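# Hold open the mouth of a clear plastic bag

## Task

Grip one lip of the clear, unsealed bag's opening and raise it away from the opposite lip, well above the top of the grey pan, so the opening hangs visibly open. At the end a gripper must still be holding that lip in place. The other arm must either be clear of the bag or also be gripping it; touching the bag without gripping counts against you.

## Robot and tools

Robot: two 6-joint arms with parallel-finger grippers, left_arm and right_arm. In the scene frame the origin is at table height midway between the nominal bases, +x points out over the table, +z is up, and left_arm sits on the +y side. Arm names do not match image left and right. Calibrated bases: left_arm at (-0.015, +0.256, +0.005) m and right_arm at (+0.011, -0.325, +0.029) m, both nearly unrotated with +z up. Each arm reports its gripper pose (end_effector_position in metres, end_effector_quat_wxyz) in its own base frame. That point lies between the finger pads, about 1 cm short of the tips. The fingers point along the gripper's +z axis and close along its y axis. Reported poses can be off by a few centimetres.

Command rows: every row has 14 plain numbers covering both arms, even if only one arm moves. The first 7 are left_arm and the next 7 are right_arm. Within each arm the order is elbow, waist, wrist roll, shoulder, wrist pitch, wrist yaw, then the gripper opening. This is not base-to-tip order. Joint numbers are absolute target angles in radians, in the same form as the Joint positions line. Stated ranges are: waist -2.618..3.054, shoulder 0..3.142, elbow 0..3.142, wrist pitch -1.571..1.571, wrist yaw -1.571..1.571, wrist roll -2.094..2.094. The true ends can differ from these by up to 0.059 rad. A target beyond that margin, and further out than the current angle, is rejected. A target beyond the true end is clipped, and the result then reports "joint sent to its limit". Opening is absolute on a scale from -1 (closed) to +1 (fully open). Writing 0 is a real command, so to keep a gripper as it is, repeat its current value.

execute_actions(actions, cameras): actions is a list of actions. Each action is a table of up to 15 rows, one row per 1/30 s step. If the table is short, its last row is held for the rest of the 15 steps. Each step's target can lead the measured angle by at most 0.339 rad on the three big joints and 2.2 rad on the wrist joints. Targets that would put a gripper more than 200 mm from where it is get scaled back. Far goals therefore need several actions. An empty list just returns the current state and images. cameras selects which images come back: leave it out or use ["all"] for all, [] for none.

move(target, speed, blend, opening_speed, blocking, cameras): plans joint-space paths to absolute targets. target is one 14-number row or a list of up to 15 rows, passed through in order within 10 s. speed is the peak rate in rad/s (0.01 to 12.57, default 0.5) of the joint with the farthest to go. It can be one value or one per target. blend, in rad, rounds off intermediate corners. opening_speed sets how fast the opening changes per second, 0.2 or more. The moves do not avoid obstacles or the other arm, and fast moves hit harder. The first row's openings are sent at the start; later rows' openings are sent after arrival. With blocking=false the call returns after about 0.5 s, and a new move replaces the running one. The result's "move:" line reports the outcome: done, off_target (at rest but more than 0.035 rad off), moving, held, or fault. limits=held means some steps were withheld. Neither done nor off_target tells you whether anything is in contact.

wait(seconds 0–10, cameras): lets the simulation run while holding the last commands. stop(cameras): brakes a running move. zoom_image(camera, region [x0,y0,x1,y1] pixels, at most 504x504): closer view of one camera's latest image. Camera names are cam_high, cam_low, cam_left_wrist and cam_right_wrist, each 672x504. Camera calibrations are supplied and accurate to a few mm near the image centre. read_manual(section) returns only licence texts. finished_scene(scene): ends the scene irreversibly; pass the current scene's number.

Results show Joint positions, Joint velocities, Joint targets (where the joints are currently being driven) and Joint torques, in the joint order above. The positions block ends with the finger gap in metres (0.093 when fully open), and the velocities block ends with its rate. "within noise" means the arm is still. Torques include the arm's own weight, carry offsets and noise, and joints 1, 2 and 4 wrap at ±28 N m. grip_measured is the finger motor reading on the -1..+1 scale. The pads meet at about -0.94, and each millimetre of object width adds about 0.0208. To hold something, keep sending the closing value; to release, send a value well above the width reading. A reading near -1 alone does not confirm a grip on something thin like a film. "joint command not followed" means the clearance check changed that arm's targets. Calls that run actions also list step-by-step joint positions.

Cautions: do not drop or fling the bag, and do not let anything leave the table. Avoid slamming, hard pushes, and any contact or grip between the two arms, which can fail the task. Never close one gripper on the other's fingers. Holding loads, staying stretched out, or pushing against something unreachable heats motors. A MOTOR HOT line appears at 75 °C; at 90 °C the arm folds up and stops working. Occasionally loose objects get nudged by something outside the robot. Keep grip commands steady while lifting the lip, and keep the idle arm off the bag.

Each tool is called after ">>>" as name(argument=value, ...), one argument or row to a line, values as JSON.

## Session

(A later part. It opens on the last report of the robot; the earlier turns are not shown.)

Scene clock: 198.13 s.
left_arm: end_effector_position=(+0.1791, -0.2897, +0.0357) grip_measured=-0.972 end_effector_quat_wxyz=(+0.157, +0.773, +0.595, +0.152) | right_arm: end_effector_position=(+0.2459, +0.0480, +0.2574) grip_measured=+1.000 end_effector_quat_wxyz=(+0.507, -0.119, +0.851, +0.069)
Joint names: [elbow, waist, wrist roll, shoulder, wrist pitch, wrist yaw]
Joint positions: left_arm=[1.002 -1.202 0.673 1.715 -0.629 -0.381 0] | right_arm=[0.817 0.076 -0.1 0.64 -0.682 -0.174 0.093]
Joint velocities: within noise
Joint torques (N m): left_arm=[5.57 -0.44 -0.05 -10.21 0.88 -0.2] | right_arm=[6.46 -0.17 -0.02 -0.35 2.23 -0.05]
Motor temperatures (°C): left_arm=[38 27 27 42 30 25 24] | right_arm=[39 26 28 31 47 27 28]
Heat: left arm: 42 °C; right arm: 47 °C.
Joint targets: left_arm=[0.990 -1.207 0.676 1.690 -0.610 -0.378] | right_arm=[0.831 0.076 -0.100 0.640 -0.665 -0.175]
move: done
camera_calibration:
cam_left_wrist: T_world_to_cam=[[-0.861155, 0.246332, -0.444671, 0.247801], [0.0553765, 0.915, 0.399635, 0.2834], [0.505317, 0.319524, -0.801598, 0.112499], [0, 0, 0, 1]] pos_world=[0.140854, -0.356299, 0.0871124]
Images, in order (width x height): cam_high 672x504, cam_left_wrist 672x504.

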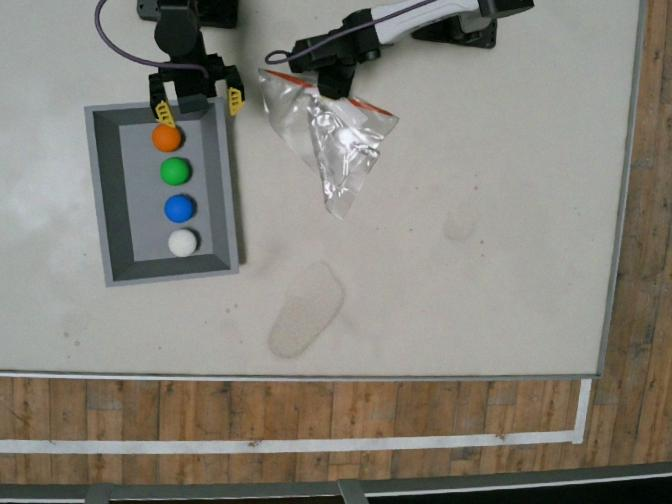

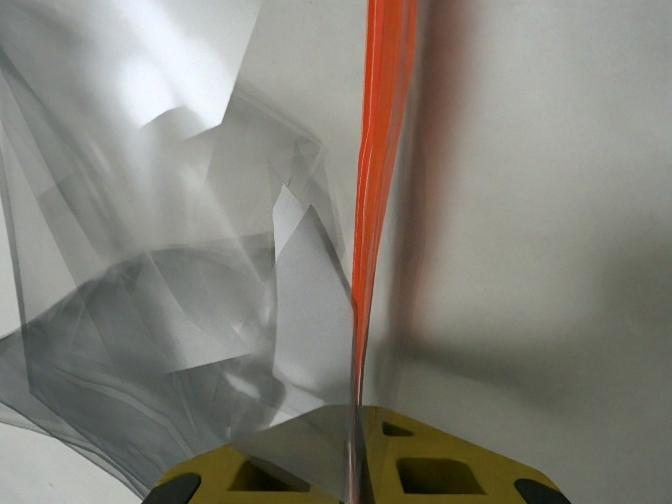

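>>> move(
  target=[
    [0.955,-1.207,0.676,1.715,-0.55,-0.378,-1,0.831,0.076,-0.1,0.64,-0.665,-0.175,1],
    [0.955,-1.207,0.676,1.715,-0.55,-0.378,-0.3,0.831,0.076,-0.1,0.64,-0.665,-0.175,1],
    [1.33,-1.207,0.676,1.56,-1.13,-0.378,-0.1,0.831,0.076,-0.1,0.64,-0.665,-0.175,1],
    [1.33,-1.1,-0.895,1.55,-1.13,-0.378,0.1,0.831,0.076,-0.1,0.64,-0.665,-0.175,1],
  ],
  speed=[0.15,0.3,0.25,0.8],
  opening_speed=0.5,
)

>>> zoom_image(
  camera="cam_low",
  region=[310, 235, 390, 290],
)

>>> zoom_image(
  camera="cam_high",
  region=[230, 60, 430, 260],
)

Scene clock: 212.33 s.
left_arm: end_effector_position=(+0.1978, -0.2542, +0.1439) grip_measured=+0.098 end_effector_quat_wxyz=(+0.208, +0.090, +0.974, +0.025) | right_arm: end_effector_position=(+0.2459, +0.0480, +0.2574) grip_measured=+1.000 end_effector_quat_wxyz=(+0.507, -0.119, +0.851, +0.069)
Joint names: [elbow, waist, wrist roll, shoulder, wrist pitch, wrist yaw]
Joint positions: left_arm=[1.304 -1.105 -0.885 1.573 -1.113 -0.381 0.05] | right_arm=[0.817 0.076 -0.1 0.64 -0.682 -0.174 0.093]
Joint velocities: within noise
Joint torques (N m): left_arm=[9.76 0.57 -0.18 -9.24 0.39 -0.27] | right_arm=[6.46 -0.16 -0.02 -0.38 2.23 -0.04]
Motor temperatures (°C): left_arm=[38 27 27 41 29 25 24] | right_arm=[39 26 28 31 47 27 28]
Heat: left arm: 41 °C; right arm: 47 °C.
Joint targets: left_arm=[1.330 -1.100 -0.895 1.550 -1.130 -0.378] | right_arm=[0.831 0.076 -0.100 0.640 -0.665 -0.175]
move: done
camera_calibration:
cam_left_wrist: T_world_to_cam=[[-0.159977, -0.981094, -0.108914, -0.195791], [-0.986781, 0.161841, -0.008433, 0.280001], [0.0259003, 0.106125, -0.994015, 0.246767], [0, 0, 0, 1]] pos_world=[0.238586, -0.263593, 0.226327]
cam_right_wrist: T_world_to_cam=[[0.284431, -0.95744, 0.049059, -0.0390678], [-0.723763, -0.248007, -0.643941, 0.399611], [0.628702, 0.14765, -0.763501, 0.114918], [0, 0, 0, 1]] pos_world=[0.228086, 0.0447334, 0.346982]

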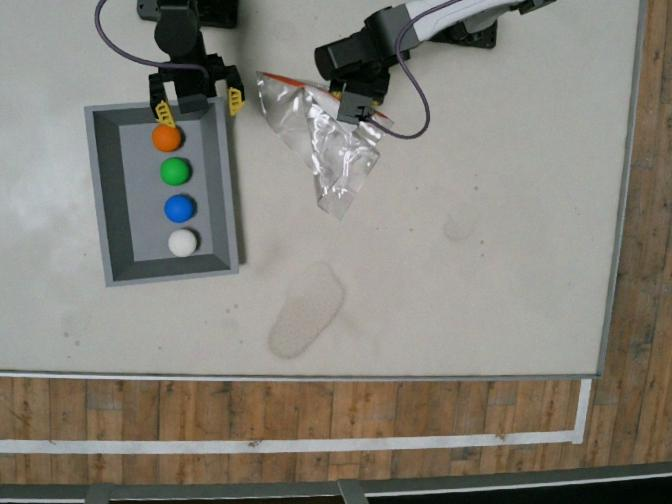

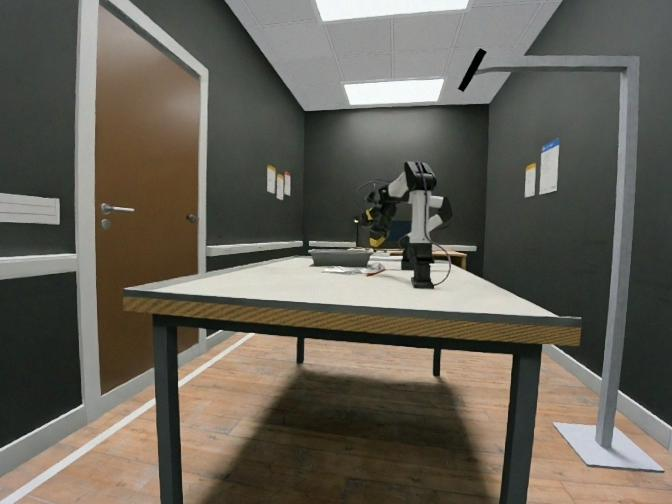

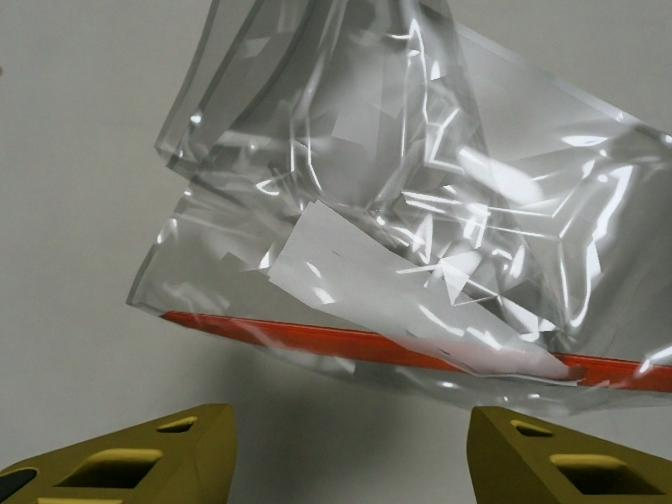

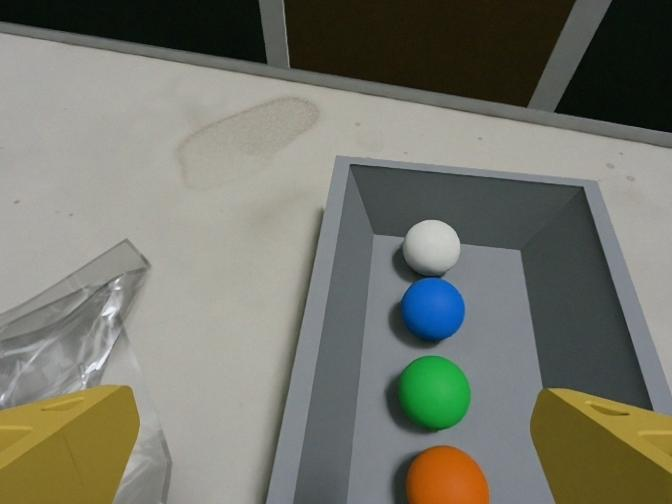

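Scaled by 6.300 from the camera's 672x504 image, which has a finer 960x720 frame.

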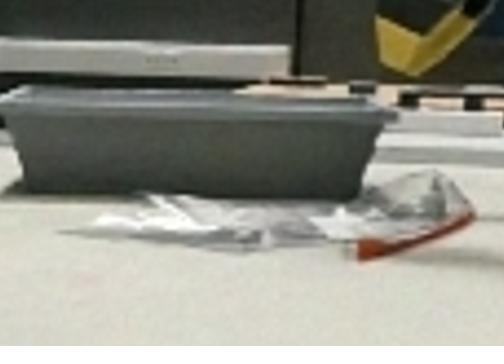

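Scaled by 2.520 from the camera's 672x504 image, which has a finer 960x720 frame.

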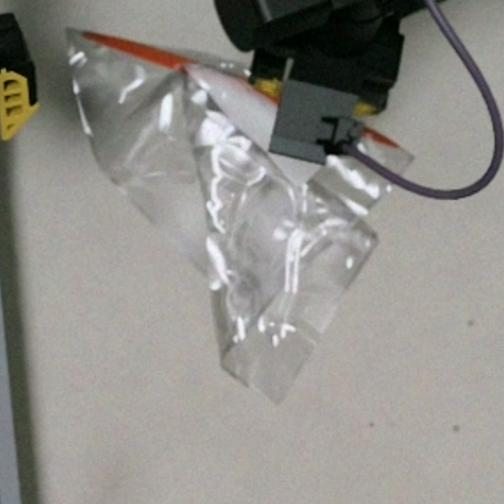

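>>> move(
  target=[
    [1.10,-0.99,-0.895,1.75,-0.64,-0.378,0.1,0.831,0.076,-0.1,0.64,-0.665,-0.175,1],
    [0.985,-0.99,-0.895,1.83,-0.44,-0.378,0.1,0.831,0.076,-0.1,0.64,-0.665,-0.175,1],
    [0.985,-0.99,-0.895,1.83,-0.44,-0.378,-1,0.831,0.076,-0.1,0.64,-0.665,-0.175,1],
    [1.189,-0.91,-0.895,1.954,-0.52,-0.378,-1,0.831,0.076,-0.1,0.64,-0.665,-0.175,1],
    [1.388,-0.84,-0.895,2.075,-0.597,-0.378,-1,0.831,0.076,-0.1,0.64,-0.665,-0.175,1],
  ],
  speed=0.25,
  opening_speed=0.8,
)

>>> zoom_image(
  camera="cam_low",
  region=[290, 235, 390, 290],
)

>>> zoom_image(
  camera="cam_high",
  region=[230, 60, 430, 260],
)

Scene clock: 246.30 s.
left_arm: end_effector_position=(+0.3426, -0.2894, +0.0221) grip_measured=-0.975 end_effector_quat_wxyz=(+0.249, -0.053, +0.967, +0.003) | right_arm: end_effector_position=(+0.2459, +0.0480, +0.2574) grip_measured=+1.000 end_effector_quat_wxyz=(+0.507, -0.119, +0.851, +0.069)
Joint names: [elbow, waist, wrist roll, shoulder, wrist pitch, wrist yaw]
Joint positions: left_arm=[1.371 -0.845 -0.888 2.052 -0.563 -0.39 0] | right_arm=[0.817 0.076 -0.1 0.64 -0.682 -0.174 0.093]
Joint velocities: within noise
Joint torques (N m): left_arm=[8.59 0.54 -0.13 -8.87 0.49 -0.17] | right_arm=[6.5 -0.17 -0.01 -0.39 2.24 -0.04]
Motor temperatures (°C): left_arm=[39 27 27 39 29 25 24] | right_arm=[39 26 28 31 48 27 28]
Heat: left arm: 39 °C; right arm: 48 °C.
Joint targets: left_arm=[1.388 -0.840 -0.895 2.075 -0.597 -0.378] | right_arm=[0.831 0.076 -0.100 0.640 -0.665 -0.175]
move: done
camera_calibration:
cam_left_wrist: T_world_to_cam=[[0.109224, -0.994016, -0.00132898, -0.318781], [-0.989407, -0.108589, -0.0963419, 0.352115], [0.0956211, 0.0118378, -0.995347, 0.0745004], [0, 0, 0, 1]] pos_world=[0.37608, -0.27952, 0.107654]
cam_right_wrist: T_world_to_cam=[[0.284431, -0.95744, 0.049059, -0.0390678], [-0.723763, -0.248007, -0.643941, 0.399611], [0.628702, 0.14765, -0.763501, 0.114918], [0, 0, 0, 1]] pos_world=[0.228086, 0.0447334, 0.346982]

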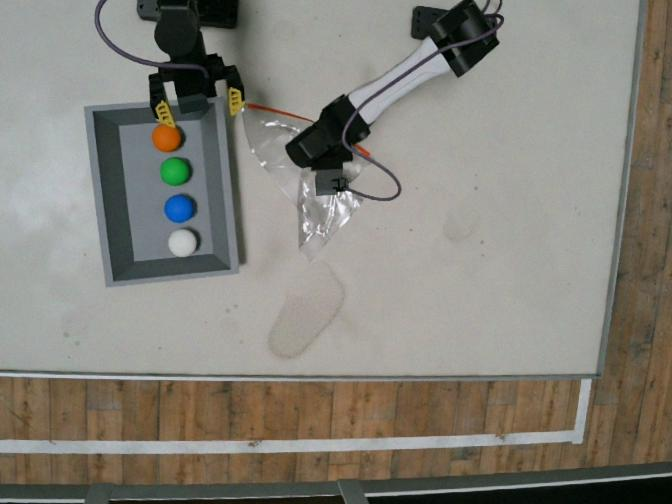

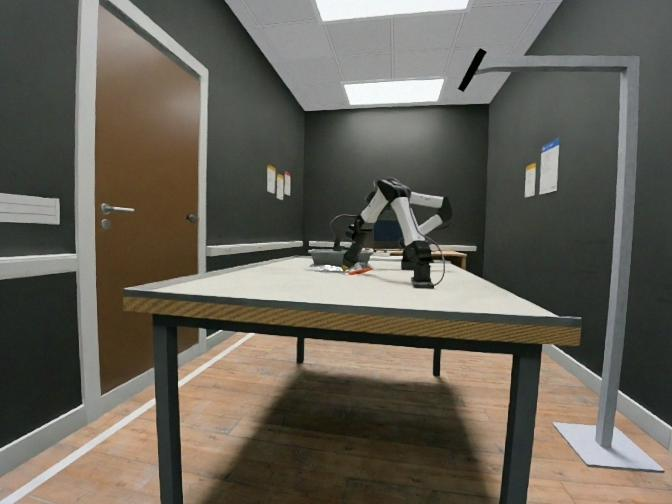

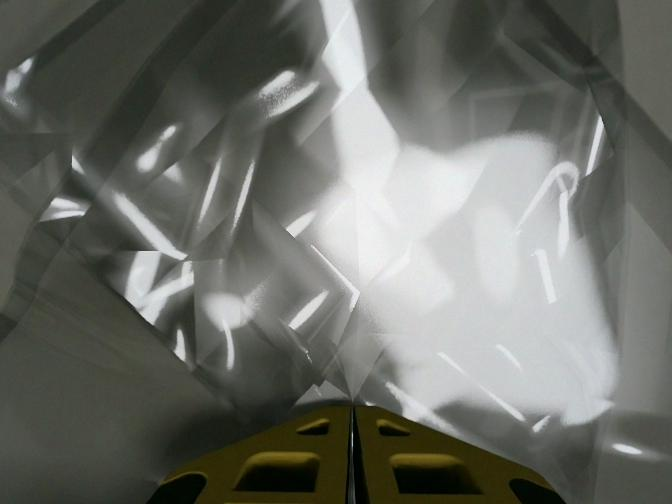

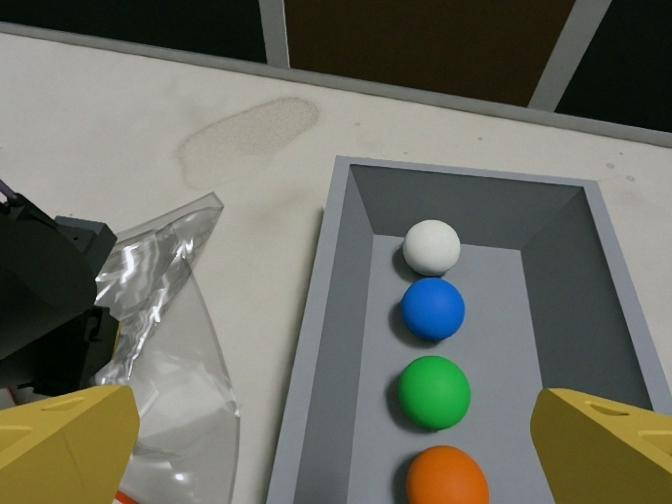

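Scaled by 5.040 from the camera's 672x504 image, which has a finer 960x720 frame.

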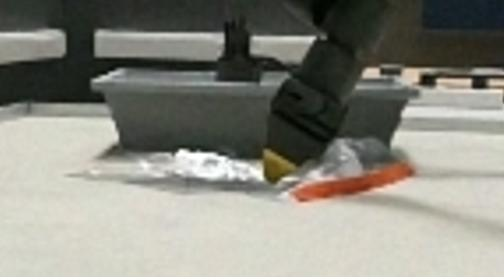

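Scaled by 2.520 from the camera's 672x504 image, which has a finer 960x720 frame.

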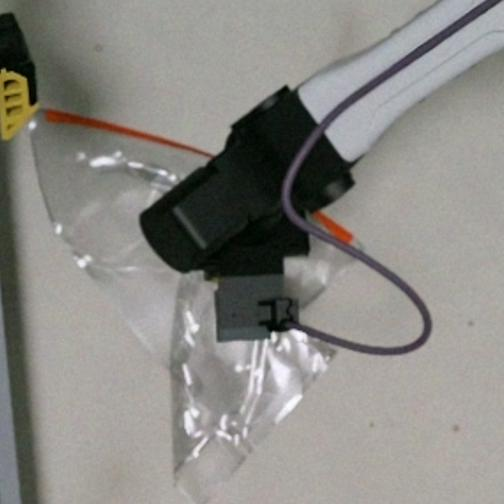

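>>> move(
  target=[
    [1.388,-0.84,-0.895,2.075,-0.597,-0.378,-0.2,0.831,0.076,-0.1,0.64,-0.665,-0.175,1],
    [1.48,-0.84,-0.895,2.02,-0.75,-0.378,-0.2,0.831,0.076,-0.1,0.64,-0.665,-0.175,1],
    [1.43,-1.0,-0.895,1.65,-1.1,-0.378,-0.1,0.831,0.076,-0.1,0.64,-0.665,-0.175,1],
  ],
  speed=[0.2,0.2,0.5],
  opening_speed=0.5,
)

>>> zoom_image(
  camera="cam_low",
  region=[290, 235, 390, 290],
)

>>> zoom_image(
  camera="cam_left_wrist",
  region=[0, 100, 500, 500],
)

Scene clock: 258.67 s.
left_arm: end_effector_position=(+0.2474, -0.2661, +0.1613) grip_measured=-0.102 end_effector_quat_wxyz=(+0.233, +0.027, +0.972, +0.003) | right_arm: end_effector_position=(+0.2459, +0.0480, +0.2574) grip_measured=+1.000 end_effector_quat_wxyz=(+0.507, -0.119, +0.851, +0.069)
Joint names: [elbow, waist, wrist roll, shoulder, wrist pitch, wrist yaw]
Joint positions: left_arm=[1.444 -0.997 -0.888 1.66 -1.082 -0.387 0.04] | right_arm=[0.817 0.076 -0.1 0.64 -0.682 -0.174 0.093]
Joint velocities: within noise
Joint torques (N m): left_arm=[6.15 -0.2 -0.13 -8.94 0.55 -0.21] | right_arm=[6.49 -0.14 -0.02 -0.39 2.23 -0.04]
Motor temperatures (°C): left_arm=[40 27 27 41 29 25 24] | right_arm=[39 26 28 31 49 27 28]
Heat: left arm: 41 °C; right arm: 49 °C.
Joint targets: left_arm=[1.430 -1.000 -0.895 1.650 -1.100 -0.378] | right_arm=[0.831 0.076 -0.100 0.640 -0.665 -0.175]
move: done
camera_calibration:
cam_left_wrist: T_world_to_cam=[[-0.0449583, -0.998099, -0.0421496, -0.241342], [-0.996885, 0.0475604, -0.062913, 0.311879], [0.0647981, 0.0391898, -0.997129, 0.237051], [0, 0, 0, 1]] pos_world=[0.284696, -0.265007, 0.245819]
cam_right_wrist: T_world_to_cam=[[0.284431, -0.95744, 0.049059, -0.0390678], [-0.723763, -0.248007, -0.643941, 0.399611], [0.628702, 0.14765, -0.763501, 0.114918], [0, 0, 0, 1]] pos_world=[0.228086, 0.0447334, 0.346982]

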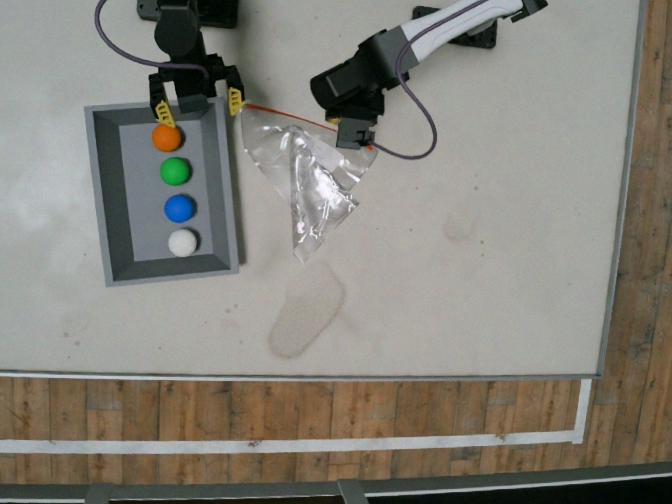

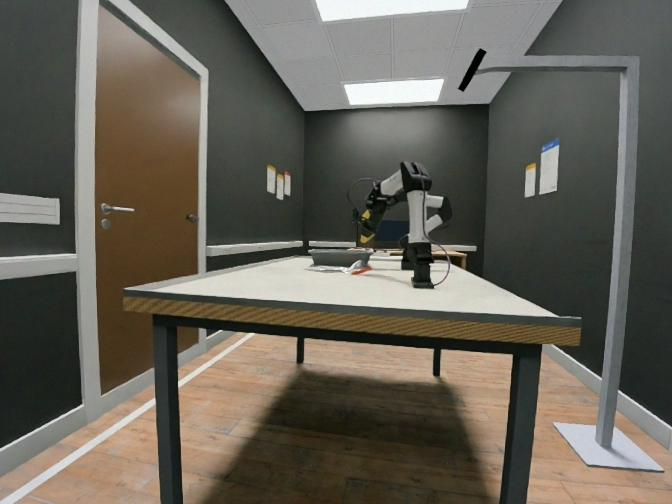

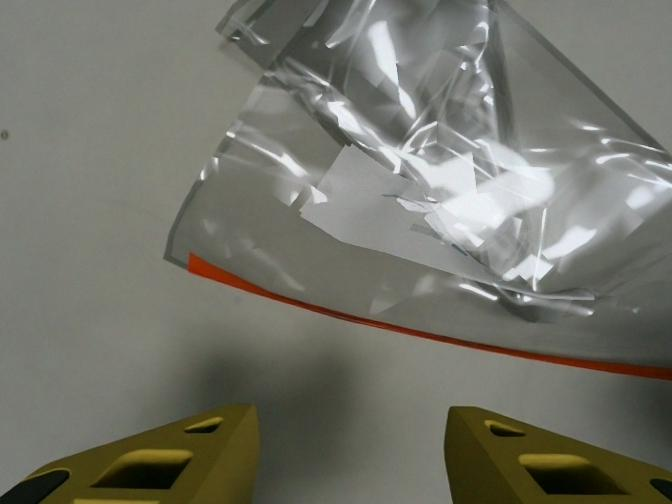

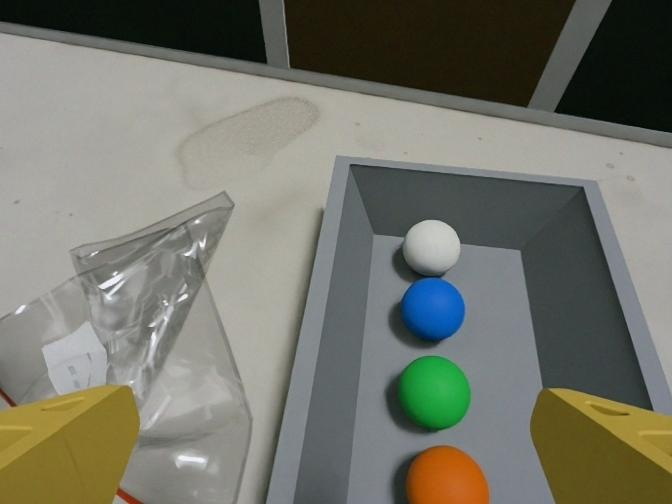

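Scaled by 5.040 from the camera's 672x504 image, which has a finer 960x720 frame.

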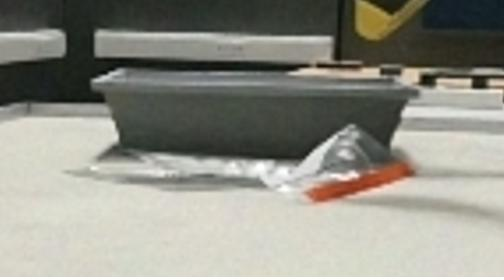

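Scaled by 1.008 from the camera's 672x504 image, which has a finer 960x720 frame.

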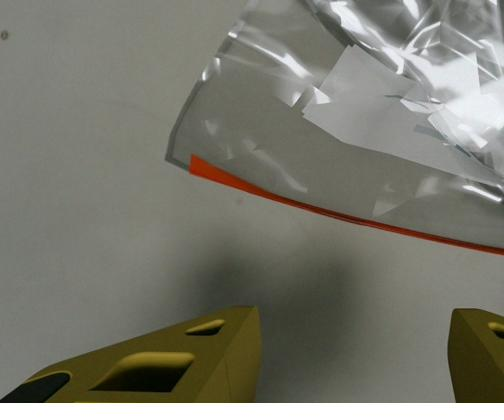

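>>> move(
  target=[
    [1.53,-1.055,-0.895,1.95,-0.85,-0.378,0.1,0.831,0.076,-0.1,0.64,-0.665,-0.175,1],
  ],
  speed=0.4,
  cameras=["cam_left_wrist","cam_low"],
)

>>> zoom_image(
  camera="cam_low",
  region=[310, 225, 390, 285],
)

Scene clock: 267.10 s.
left_arm: end_effector_position=(+0.2647, -0.3355, +0.0868) grip_measured=+0.098 end_effector_quat_wxyz=(+0.229, +0.054, +0.972, +0.002) | right_arm: end_effector_position=(+0.2459, +0.0480, +0.2574) grip_measured=+1.000 end_effector_quat_wxyz=(+0.507, -0.119, +0.851, +0.069)
Joint names: [elbow, waist, wrist roll, shoulder, wrist pitch, wrist yaw]
Joint positions: left_arm=[1.502 -1.052 -0.888 1.943 -0.869 -0.386 0.05] | right_arm=[0.817 0.076 -0.1 0.64 -0.682 -0.174 0.093]
Joint velocities: within noise
Joint torques (N m): left_arm=[9.94 -0.31 -0.13 -9.88 0.89 -0.22] | right_arm=[6.48 -0.16 -0.02 -0.36 2.23 -0.04]
Motor temperatures (°C): left_arm=[39 27 27 41 29 25 24] | right_arm=[40 26 28 30 49 27 28]
Heat: left arm: 41 °C; right arm: 49 °C.
Joint targets: left_arm=[1.530 -1.055 -0.895 1.950 -0.850 -0.378] | right_arm=[0.831 0.076 -0.100 0.640 -0.665 -0.175]
move: done
camera_calibration:
cam_left_wrist: T_world_to_cam=[[-0.099467, -0.993684, -0.0519426, -0.296171], [-0.993233, 0.102297, -0.0549945, 0.344497], [0.0599607, 0.0461209, -0.997135, 0.167955], [0, 0, 0, 1]] pos_world=[0.302636, -0.337288, 0.171035]
Images, in order (width x height): cam_low 672x504, cam_left_wrist 672x504.

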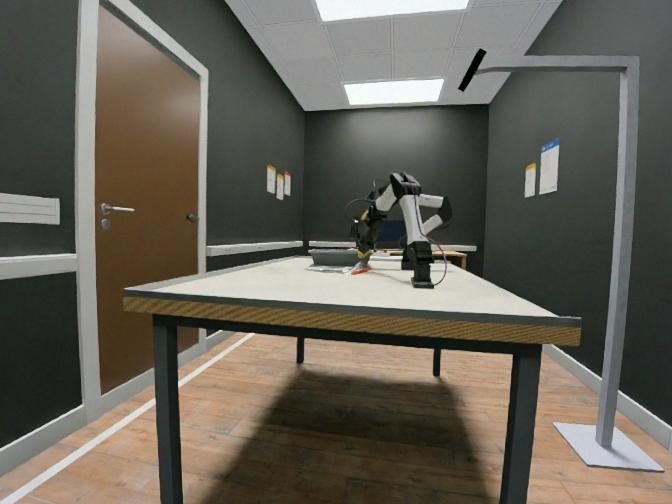

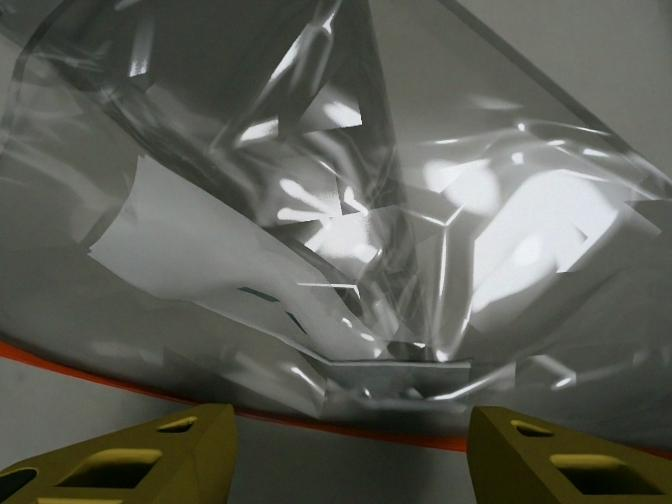

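Scaled by 6.300 from the camera's 672x504 image, which has a finer 960x720 frame.

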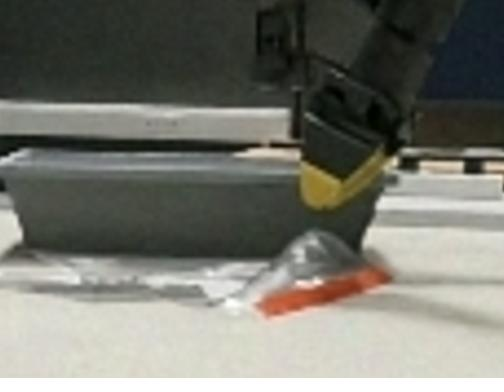

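>>> move(
  target=[
    [1.44,-1.055,-0.895,2.005,-0.71,-0.378,0.1,0.831,0.076,-0.1,0.64,-0.665,-0.175,1],
    [1.44,-1.055,-0.895,2.005,-0.71,-0.378,-1,0.831,0.076,-0.1,0.64,-0.665,-0.175,1],
    [1.55,-1.055,-0.895,1.94,-0.88,-0.378,-1,0.831,0.076,-0.1,0.64,-0.665,-0.175,1],
  ],
  speed=0.2,
  opening_speed=0.6,
  cameras=["cam_left_wrist","cam_low"],
)

>>> zoom_image(
  camera="cam_low",
  region=[310, 225, 390, 285],
)

Scene clock: 276.27 s.
left_arm: end_effector_position=(+0.2683, -0.3417, +0.0851) grip_measured=-0.976 end_effector_quat_wxyz=(+0.231, +0.054, +0.971, -0.001) | right_arm: end_effector_position=(+0.2459, +0.0480, +0.2574) grip_measured=+1.000 end_effector_quat_wxyz=(+0.507, -0.119, +0.851, +0.069)
Joint names: [elbow, waist, wrist roll, shoulder, wrist pitch, wrist yaw]
Joint positions: left_arm=[1.525 -1.052 -0.888 1.966 -0.861 -0.386 0] | right_arm=[0.817 0.076 -0.1 0.64 -0.682 -0.174 0.093]
Joint velocities: within noise
Joint torques (N m): left_arm=[9.69 -0.31 -0.13 -13.26 0.53 -0.22] | right_arm=[6.46 -0.13 -0.02 -0.39 2.24 -0.05]
Motor temperatures (°C): left_arm=[39 27 27 41 29 25 24] | right_arm=[40 26 28 30 49 27 28]
Heat: left arm: 41 °C; right arm: 49 °C.
Joint targets: left_arm=[1.550 -1.055 -0.895 1.940 -0.880 -0.378] | right_arm=[0.831 0.076 -0.100 0.640 -0.665 -0.175]
move: done
camera_calibration:
cam_left_wrist: T_world_to_cam=[[-0.0993366, -0.994001, -0.0457526, -0.302793], [-0.993009, 0.101974, -0.0594472, 0.348751], [0.0637562, 0.0395275, -0.997182, 0.163105], [0, 0, 0, 1]] pos_world=[0.305836, -0.342987, 0.169524]
Images, in order (width x height): cam_low 672x504, cam_left_wrist 672x504.

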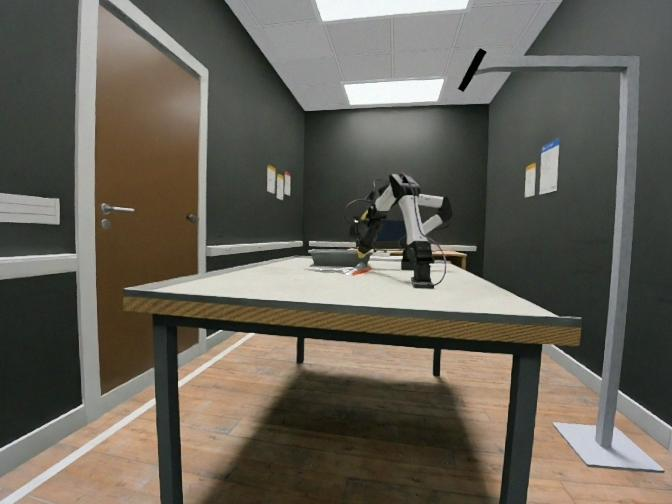

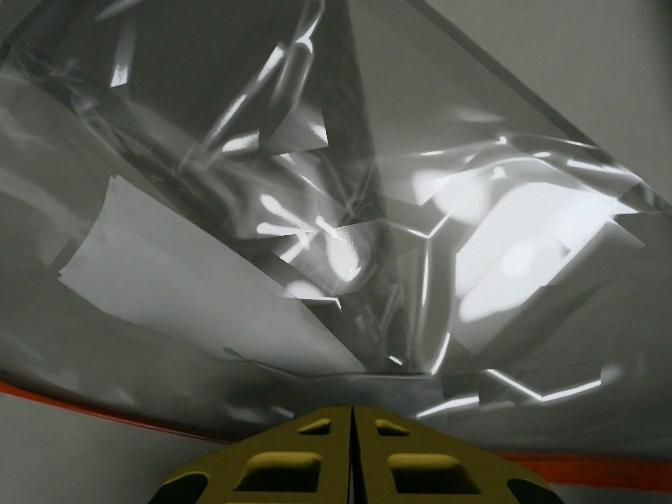

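Scaled by 6.300 from the camera's 672x504 image, which has a finer 960x720 frame.

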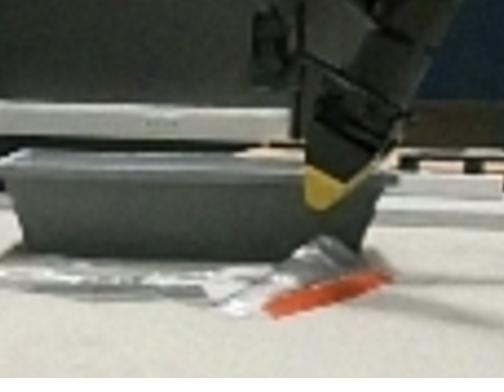

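>>> move(
  target=[
    [1.55,-1.055,-0.895,1.94,-0.88,-0.378,0.1,0.831,0.076,-0.1,0.64,-0.665,-0.175,1],
    [1.395,-1.055,-0.895,2.035,-0.64,-0.378,0.1,0.831,0.076,-0.1,0.64,-0.665,-0.175,1],
    [1.395,-1.055,-0.895,2.035,-0.64,-0.378,-1,0.831,0.076,-0.1,0.64,-0.665,-0.175,1],
    [1.55,-1.055,-0.895,1.94,-0.88,-0.378,-1,0.831,0.076,-0.1,0.64,-0.665,-0.175,1],
  ],
  speed=0.25,
  opening_speed=0.6,
  cameras=["cam_left_wrist","cam_low"],
)

>>> zoom_image(
  camera="cam_low",
  region=[310, 225, 390, 285],
)

Scene clock: 287.00 s.
left_arm: end_effector_position=(+0.2683, -0.3417, +0.0853) grip_measured=-0.976 end_effector_quat_wxyz=(+0.231, +0.054, +0.971, -0.001) | right_arm: end_effector_position=(+0.2459, +0.0480, +0.2574) grip_measured=+1.000 end_effector_quat_wxyz=(+0.507, -0.119, +0.851, +0.069)
Joint names: [elbow, waist, wrist roll, shoulder, wrist pitch, wrist yaw]
Joint positions: left_arm=[1.525 -1.052 -0.888 1.965 -0.861 -0.386 0] | right_arm=[0.817 0.076 -0.1 0.64 -0.682 -0.174 0.093]
Joint velocities: within noise
Joint torques (N m): left_arm=[9.68 -0.28 -0.14 -13.24 0.53 -0.22] | right_arm=[6.49 -0.17 -0.01 -0.38 2.23 -0.04]
Motor temperatures (°C): left_arm=[38 27 27 42 29 25 24] | right_arm=[40 26 28 30 50 27 28]
Heat: left arm: 42 °C; right arm: 50 °C.
Joint targets: left_arm=[1.550 -1.055 -0.895 1.940 -0.880 -0.378] | right_arm=[0.831 0.076 -0.100 0.640 -0.665 -0.175]
move: done
camera_calibration:
cam_left_wrist: T_world_to_cam=[[-0.0993442, -0.994018, -0.0453752, -0.302751], [-0.992996, 0.101967, -0.0596865, 0.348787], [0.0639563, 0.0391278, -0.997185, 0.163102], [0, 0, 0, 1]] pos_world=[0.305836, -0.342887, 0.169724]
Images, in order (width x height): cam_low 672x504, cam_left_wrist 672x504.

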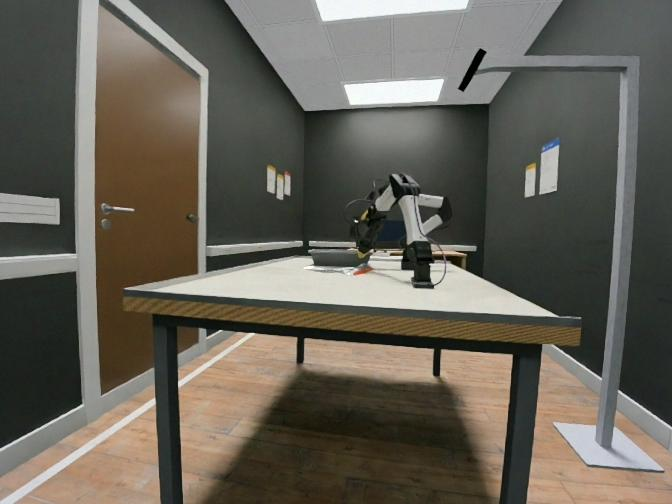

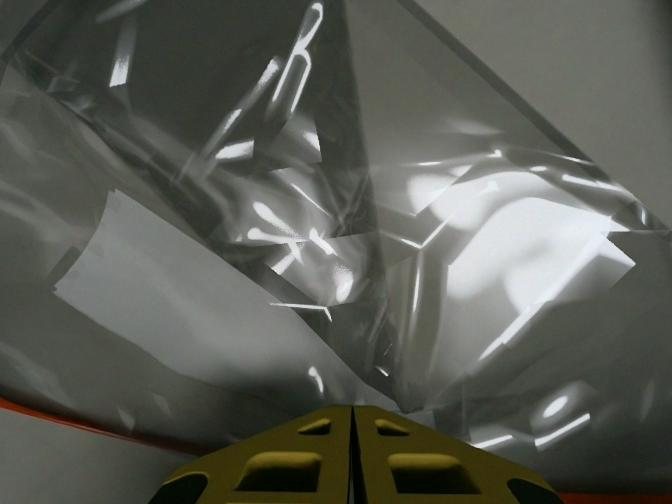

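Scaled by 6.300 from the camera's 672x504 image, which has a finer 960x720 frame.

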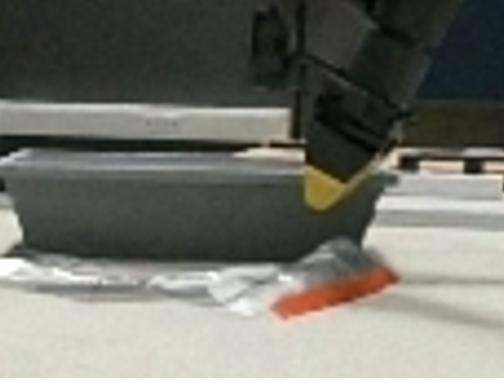

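Not held yet. Go to ~z .022.

>>> move(
  target=[
    [1.55,-1.055,-0.895,1.94,-0.88,-0.378,0.1,0.831,0.076,-0.1,0.64,-0.665,-0.175,1],
    [1.365,-1.055,-0.895,2.057,-0.587,-0.378,0.1,0.831,0.076,-0.1,0.64,-0.665,-0.175,1],
    [1.365,-1.055,-0.895,2.057,-0.587,-0.378,-1,0.831,0.076,-0.1,0.64,-0.665,-0.175,1],
    [1.55,-1.055,-0.895,1.94,-0.88,-0.378,-1,0.831,0.076,-0.1,0.64,-0.665,-0.175,1],
  ],
  speed=0.25,
  opening_speed=0.6,
  cameras=["cam_left_wrist","cam_low"],
)

>>> zoom_image(
  camera="cam_low",
  region=[310, 225, 390, 285],
)

Scene clock: 298.67 s.
left_arm: end_effector_position=(+0.2683, -0.3417, +0.0851) grip_measured=-0.974 end_effector_quat_wxyz=(+0.231, +0.054, +0.971, -0.001) | right_arm: end_effector_position=(+0.2459, +0.0480, +0.2574) grip_measured=+1.000 end_effector_quat_wxyz=(+0.507, -0.119, +0.851, +0.069)
Joint names: [elbow, waist, wrist roll, shoulder, wrist pitch, wrist yaw]
Joint positions: left_arm=[1.525 -1.052 -0.888 1.966 -0.861 -0.386 0] | right_arm=[0.817 0.076 -0.1 0.64 -0.682 -0.174 0.093]
Joint velocities: left_arm=[-0.017 0.017 -0.168 -0.017 -0.007 0.11 0] | right_arm=[within noise]
Joint torques (N m): left_arm=[9.69 -0.29 -0.13 -13.23 0.53 -0.22] | right_arm=[6.5 -0.14 -0.02 -0.38 2.24 -0.05]
Motor temperatures (°C): left_arm=[38 27 27 43 29 25 24] | right_arm=[40 26 28 30 50 27 28]
Heat: left arm: 43 °C; right arm: 50 °C.
Joint targets: left_arm=[1.550 -1.055 -0.895 1.940 -0.880 -0.378] | right_arm=[0.831 0.076 -0.100 0.640 -0.665 -0.175]
move: done
camera_calibration:
cam_left_wrist: T_world_to_cam=[[-0.0993366, -0.994001, -0.0457526, -0.302793], [-0.993009, 0.101974, -0.0594472, 0.348751], [0.0637562, 0.0395275, -0.997182, 0.163105], [0, 0, 0, 1]] pos_world=[0.305836, -0.342987, 0.169524]
Images, in order (width x height): cam_low 672x504, cam_left_wrist 672x504.

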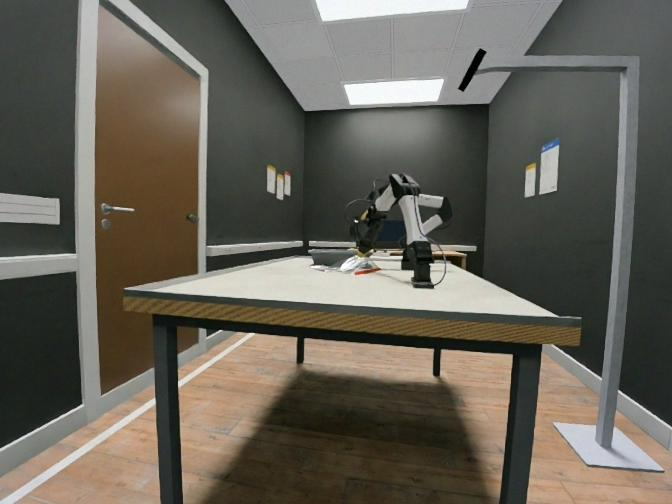

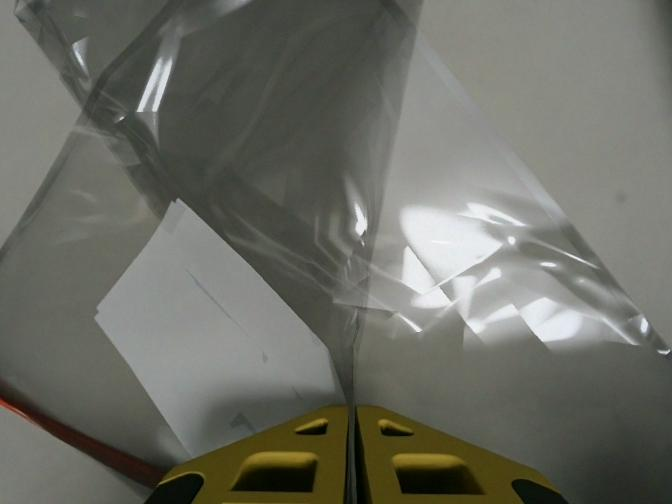

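Scaled by 6.300 from the camera's 672x504 image, which has a finer 960x720 frame.

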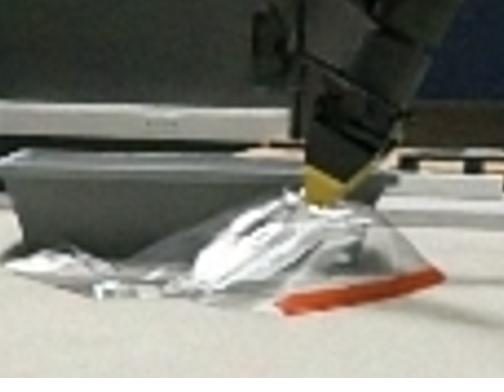

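>>> move(
  target=[
    [1.97,-1.055,-0.895,1.95,-1.30,-0.378,-1,0.831,0.076,-0.1,0.64,-0.665,-0.175,1],
  ],
  speed=0.2,
)

>>> zoom_image(
  camera="cam_low",
  region=[310, 215, 390, 285],
)

>>> zoom_image(
  camera="cam_high",
  region=[230, 60, 430, 260],
)

Scene clock: 306.03 s.
left_arm: end_effector_position=(+0.2676, -0.3405, +0.1898) grip_measured=-0.974 end_effector_quat_wxyz=(+0.230, +0.054, +0.972, +0.000) | right_arm: end_effector_position=(+0.2459, +0.0480, +0.2574) grip_measured=+1.000 end_effector_quat_wxyz=(+0.507, -0.119, +0.851, +0.069)
Joint names: [elbow, waist, wrist roll, shoulder, wrist pitch, wrist yaw]
Joint positions: left_arm=[1.943 -1.052 -0.888 1.966 -1.282 -0.386 0] | right_arm=[0.817 0.076 -0.1 0.64 -0.682 -0.174 0.093]
Joint velocities: within noise
Joint torques (N m): left_arm=[9.8 -0.31 -0.13 -12.26 0.53 -0.22] | right_arm=[6.48 -0.16 -0.02 -0.36 2.23 -0.05]
Motor temperatures (°C): left_arm=[39 27 27 44 29 25 24] | right_arm=[40 26 28 30 50 27 28]
Heat: left arm: 44 °C; right arm: 50 °C.
Joint targets: left_arm=[1.970 -1.055 -0.895 1.950 -1.300 -0.378] | right_arm=[0.831 0.076 -0.100 0.640 -0.665 -0.175]
move: done
camera_calibration:
cam_left_wrist: T_world_to_cam=[[-0.0993079, -0.993916, -0.0476301, -0.296438], [-0.993082, 0.102011, -0.0581511, 0.353941], [0.0626561, 0.0415257, -0.997171, 0.268424], [0, 0, 0, 1]] pos_world=[0.305236, -0.341887, 0.274128]
cam_right_wrist: T_world_to_cam=[[0.284431, -0.95744, 0.049059, -0.0390678], [-0.723763, -0.248007, -0.643941, 0.399611], [0.628702, 0.14765, -0.763501, 0.114918], [0, 0, 0, 1]] pos_world=[0.228086, 0.0447334, 0.346982]

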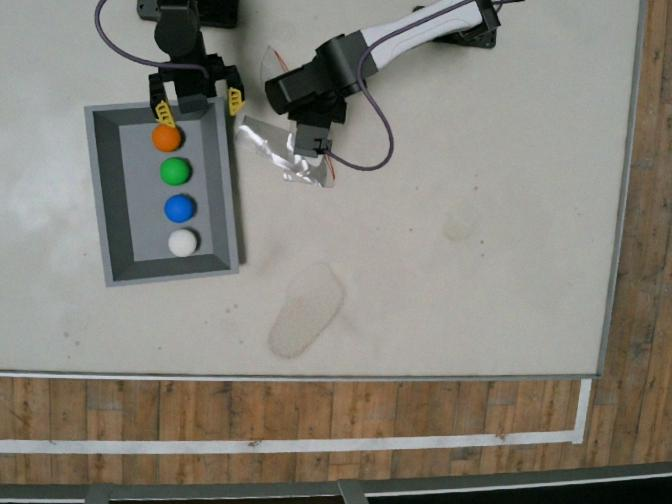

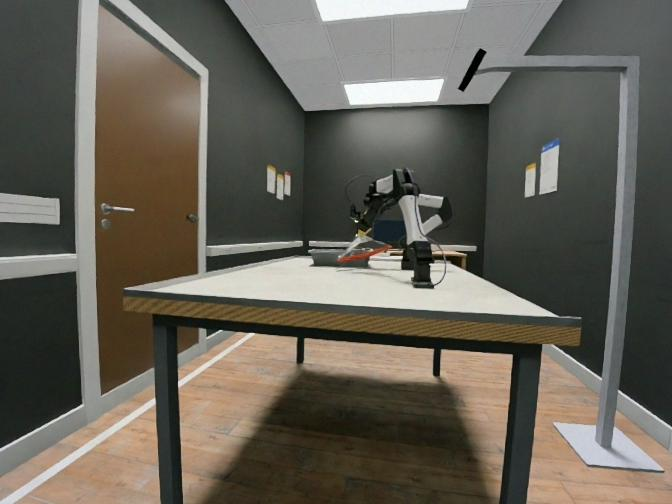

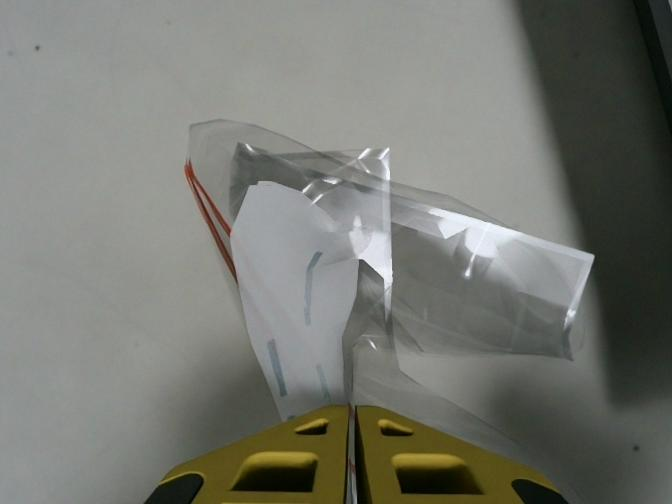

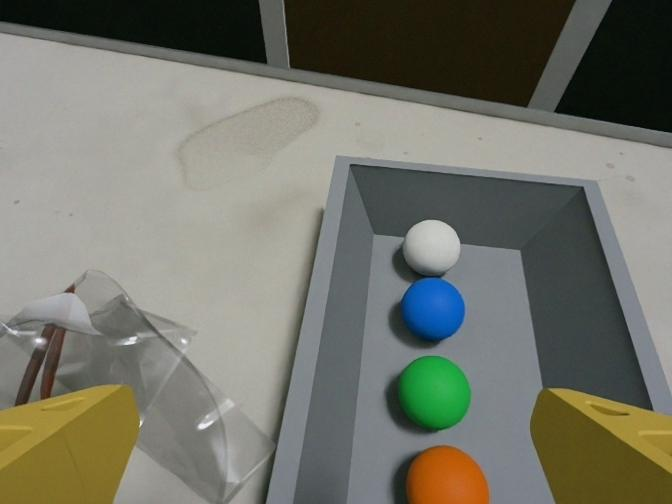

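Scaled by 6.300 from the camera's 672x504 image, which has a finer 960x720 frame.

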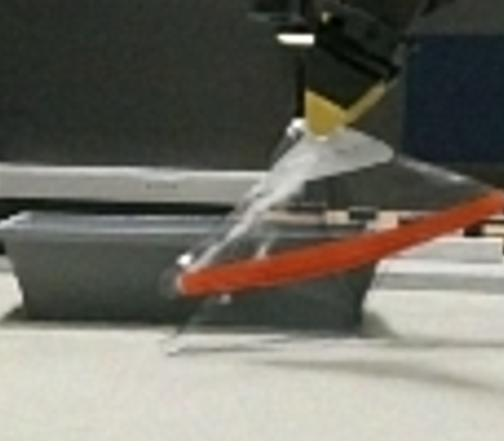

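Scaled by 2.520 from the camera's 672x504 image, which has a finer 960x720 frame.

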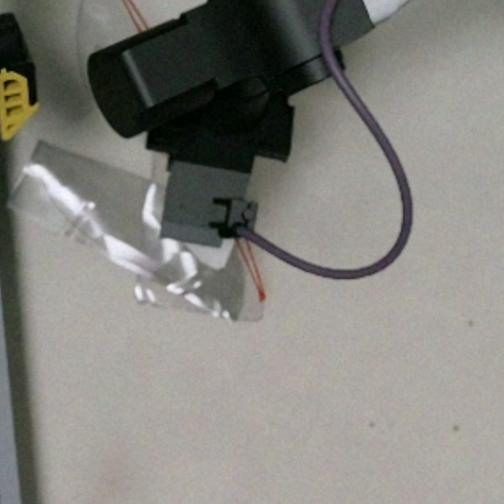

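>>> zoom_image(
  camera="cam_right_wrist",
  region=[0, 240, 280, 504],
)

>>> zoom_image(
  camera="cam_left_wrist",
  region=[160, 90, 460, 440],
)

Scaled by 1.800 from the camera's 672x504 image, which has a finer 960x720 frame.

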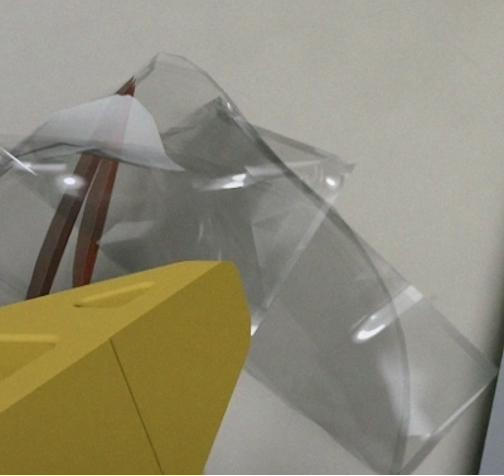

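Scaled by 1.440 from the camera's 672x504 image, which has a finer 960x720 frame.

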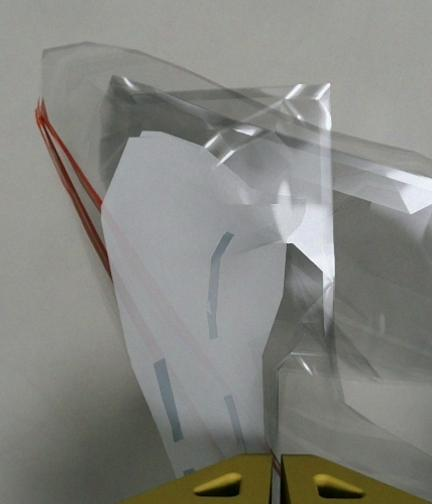

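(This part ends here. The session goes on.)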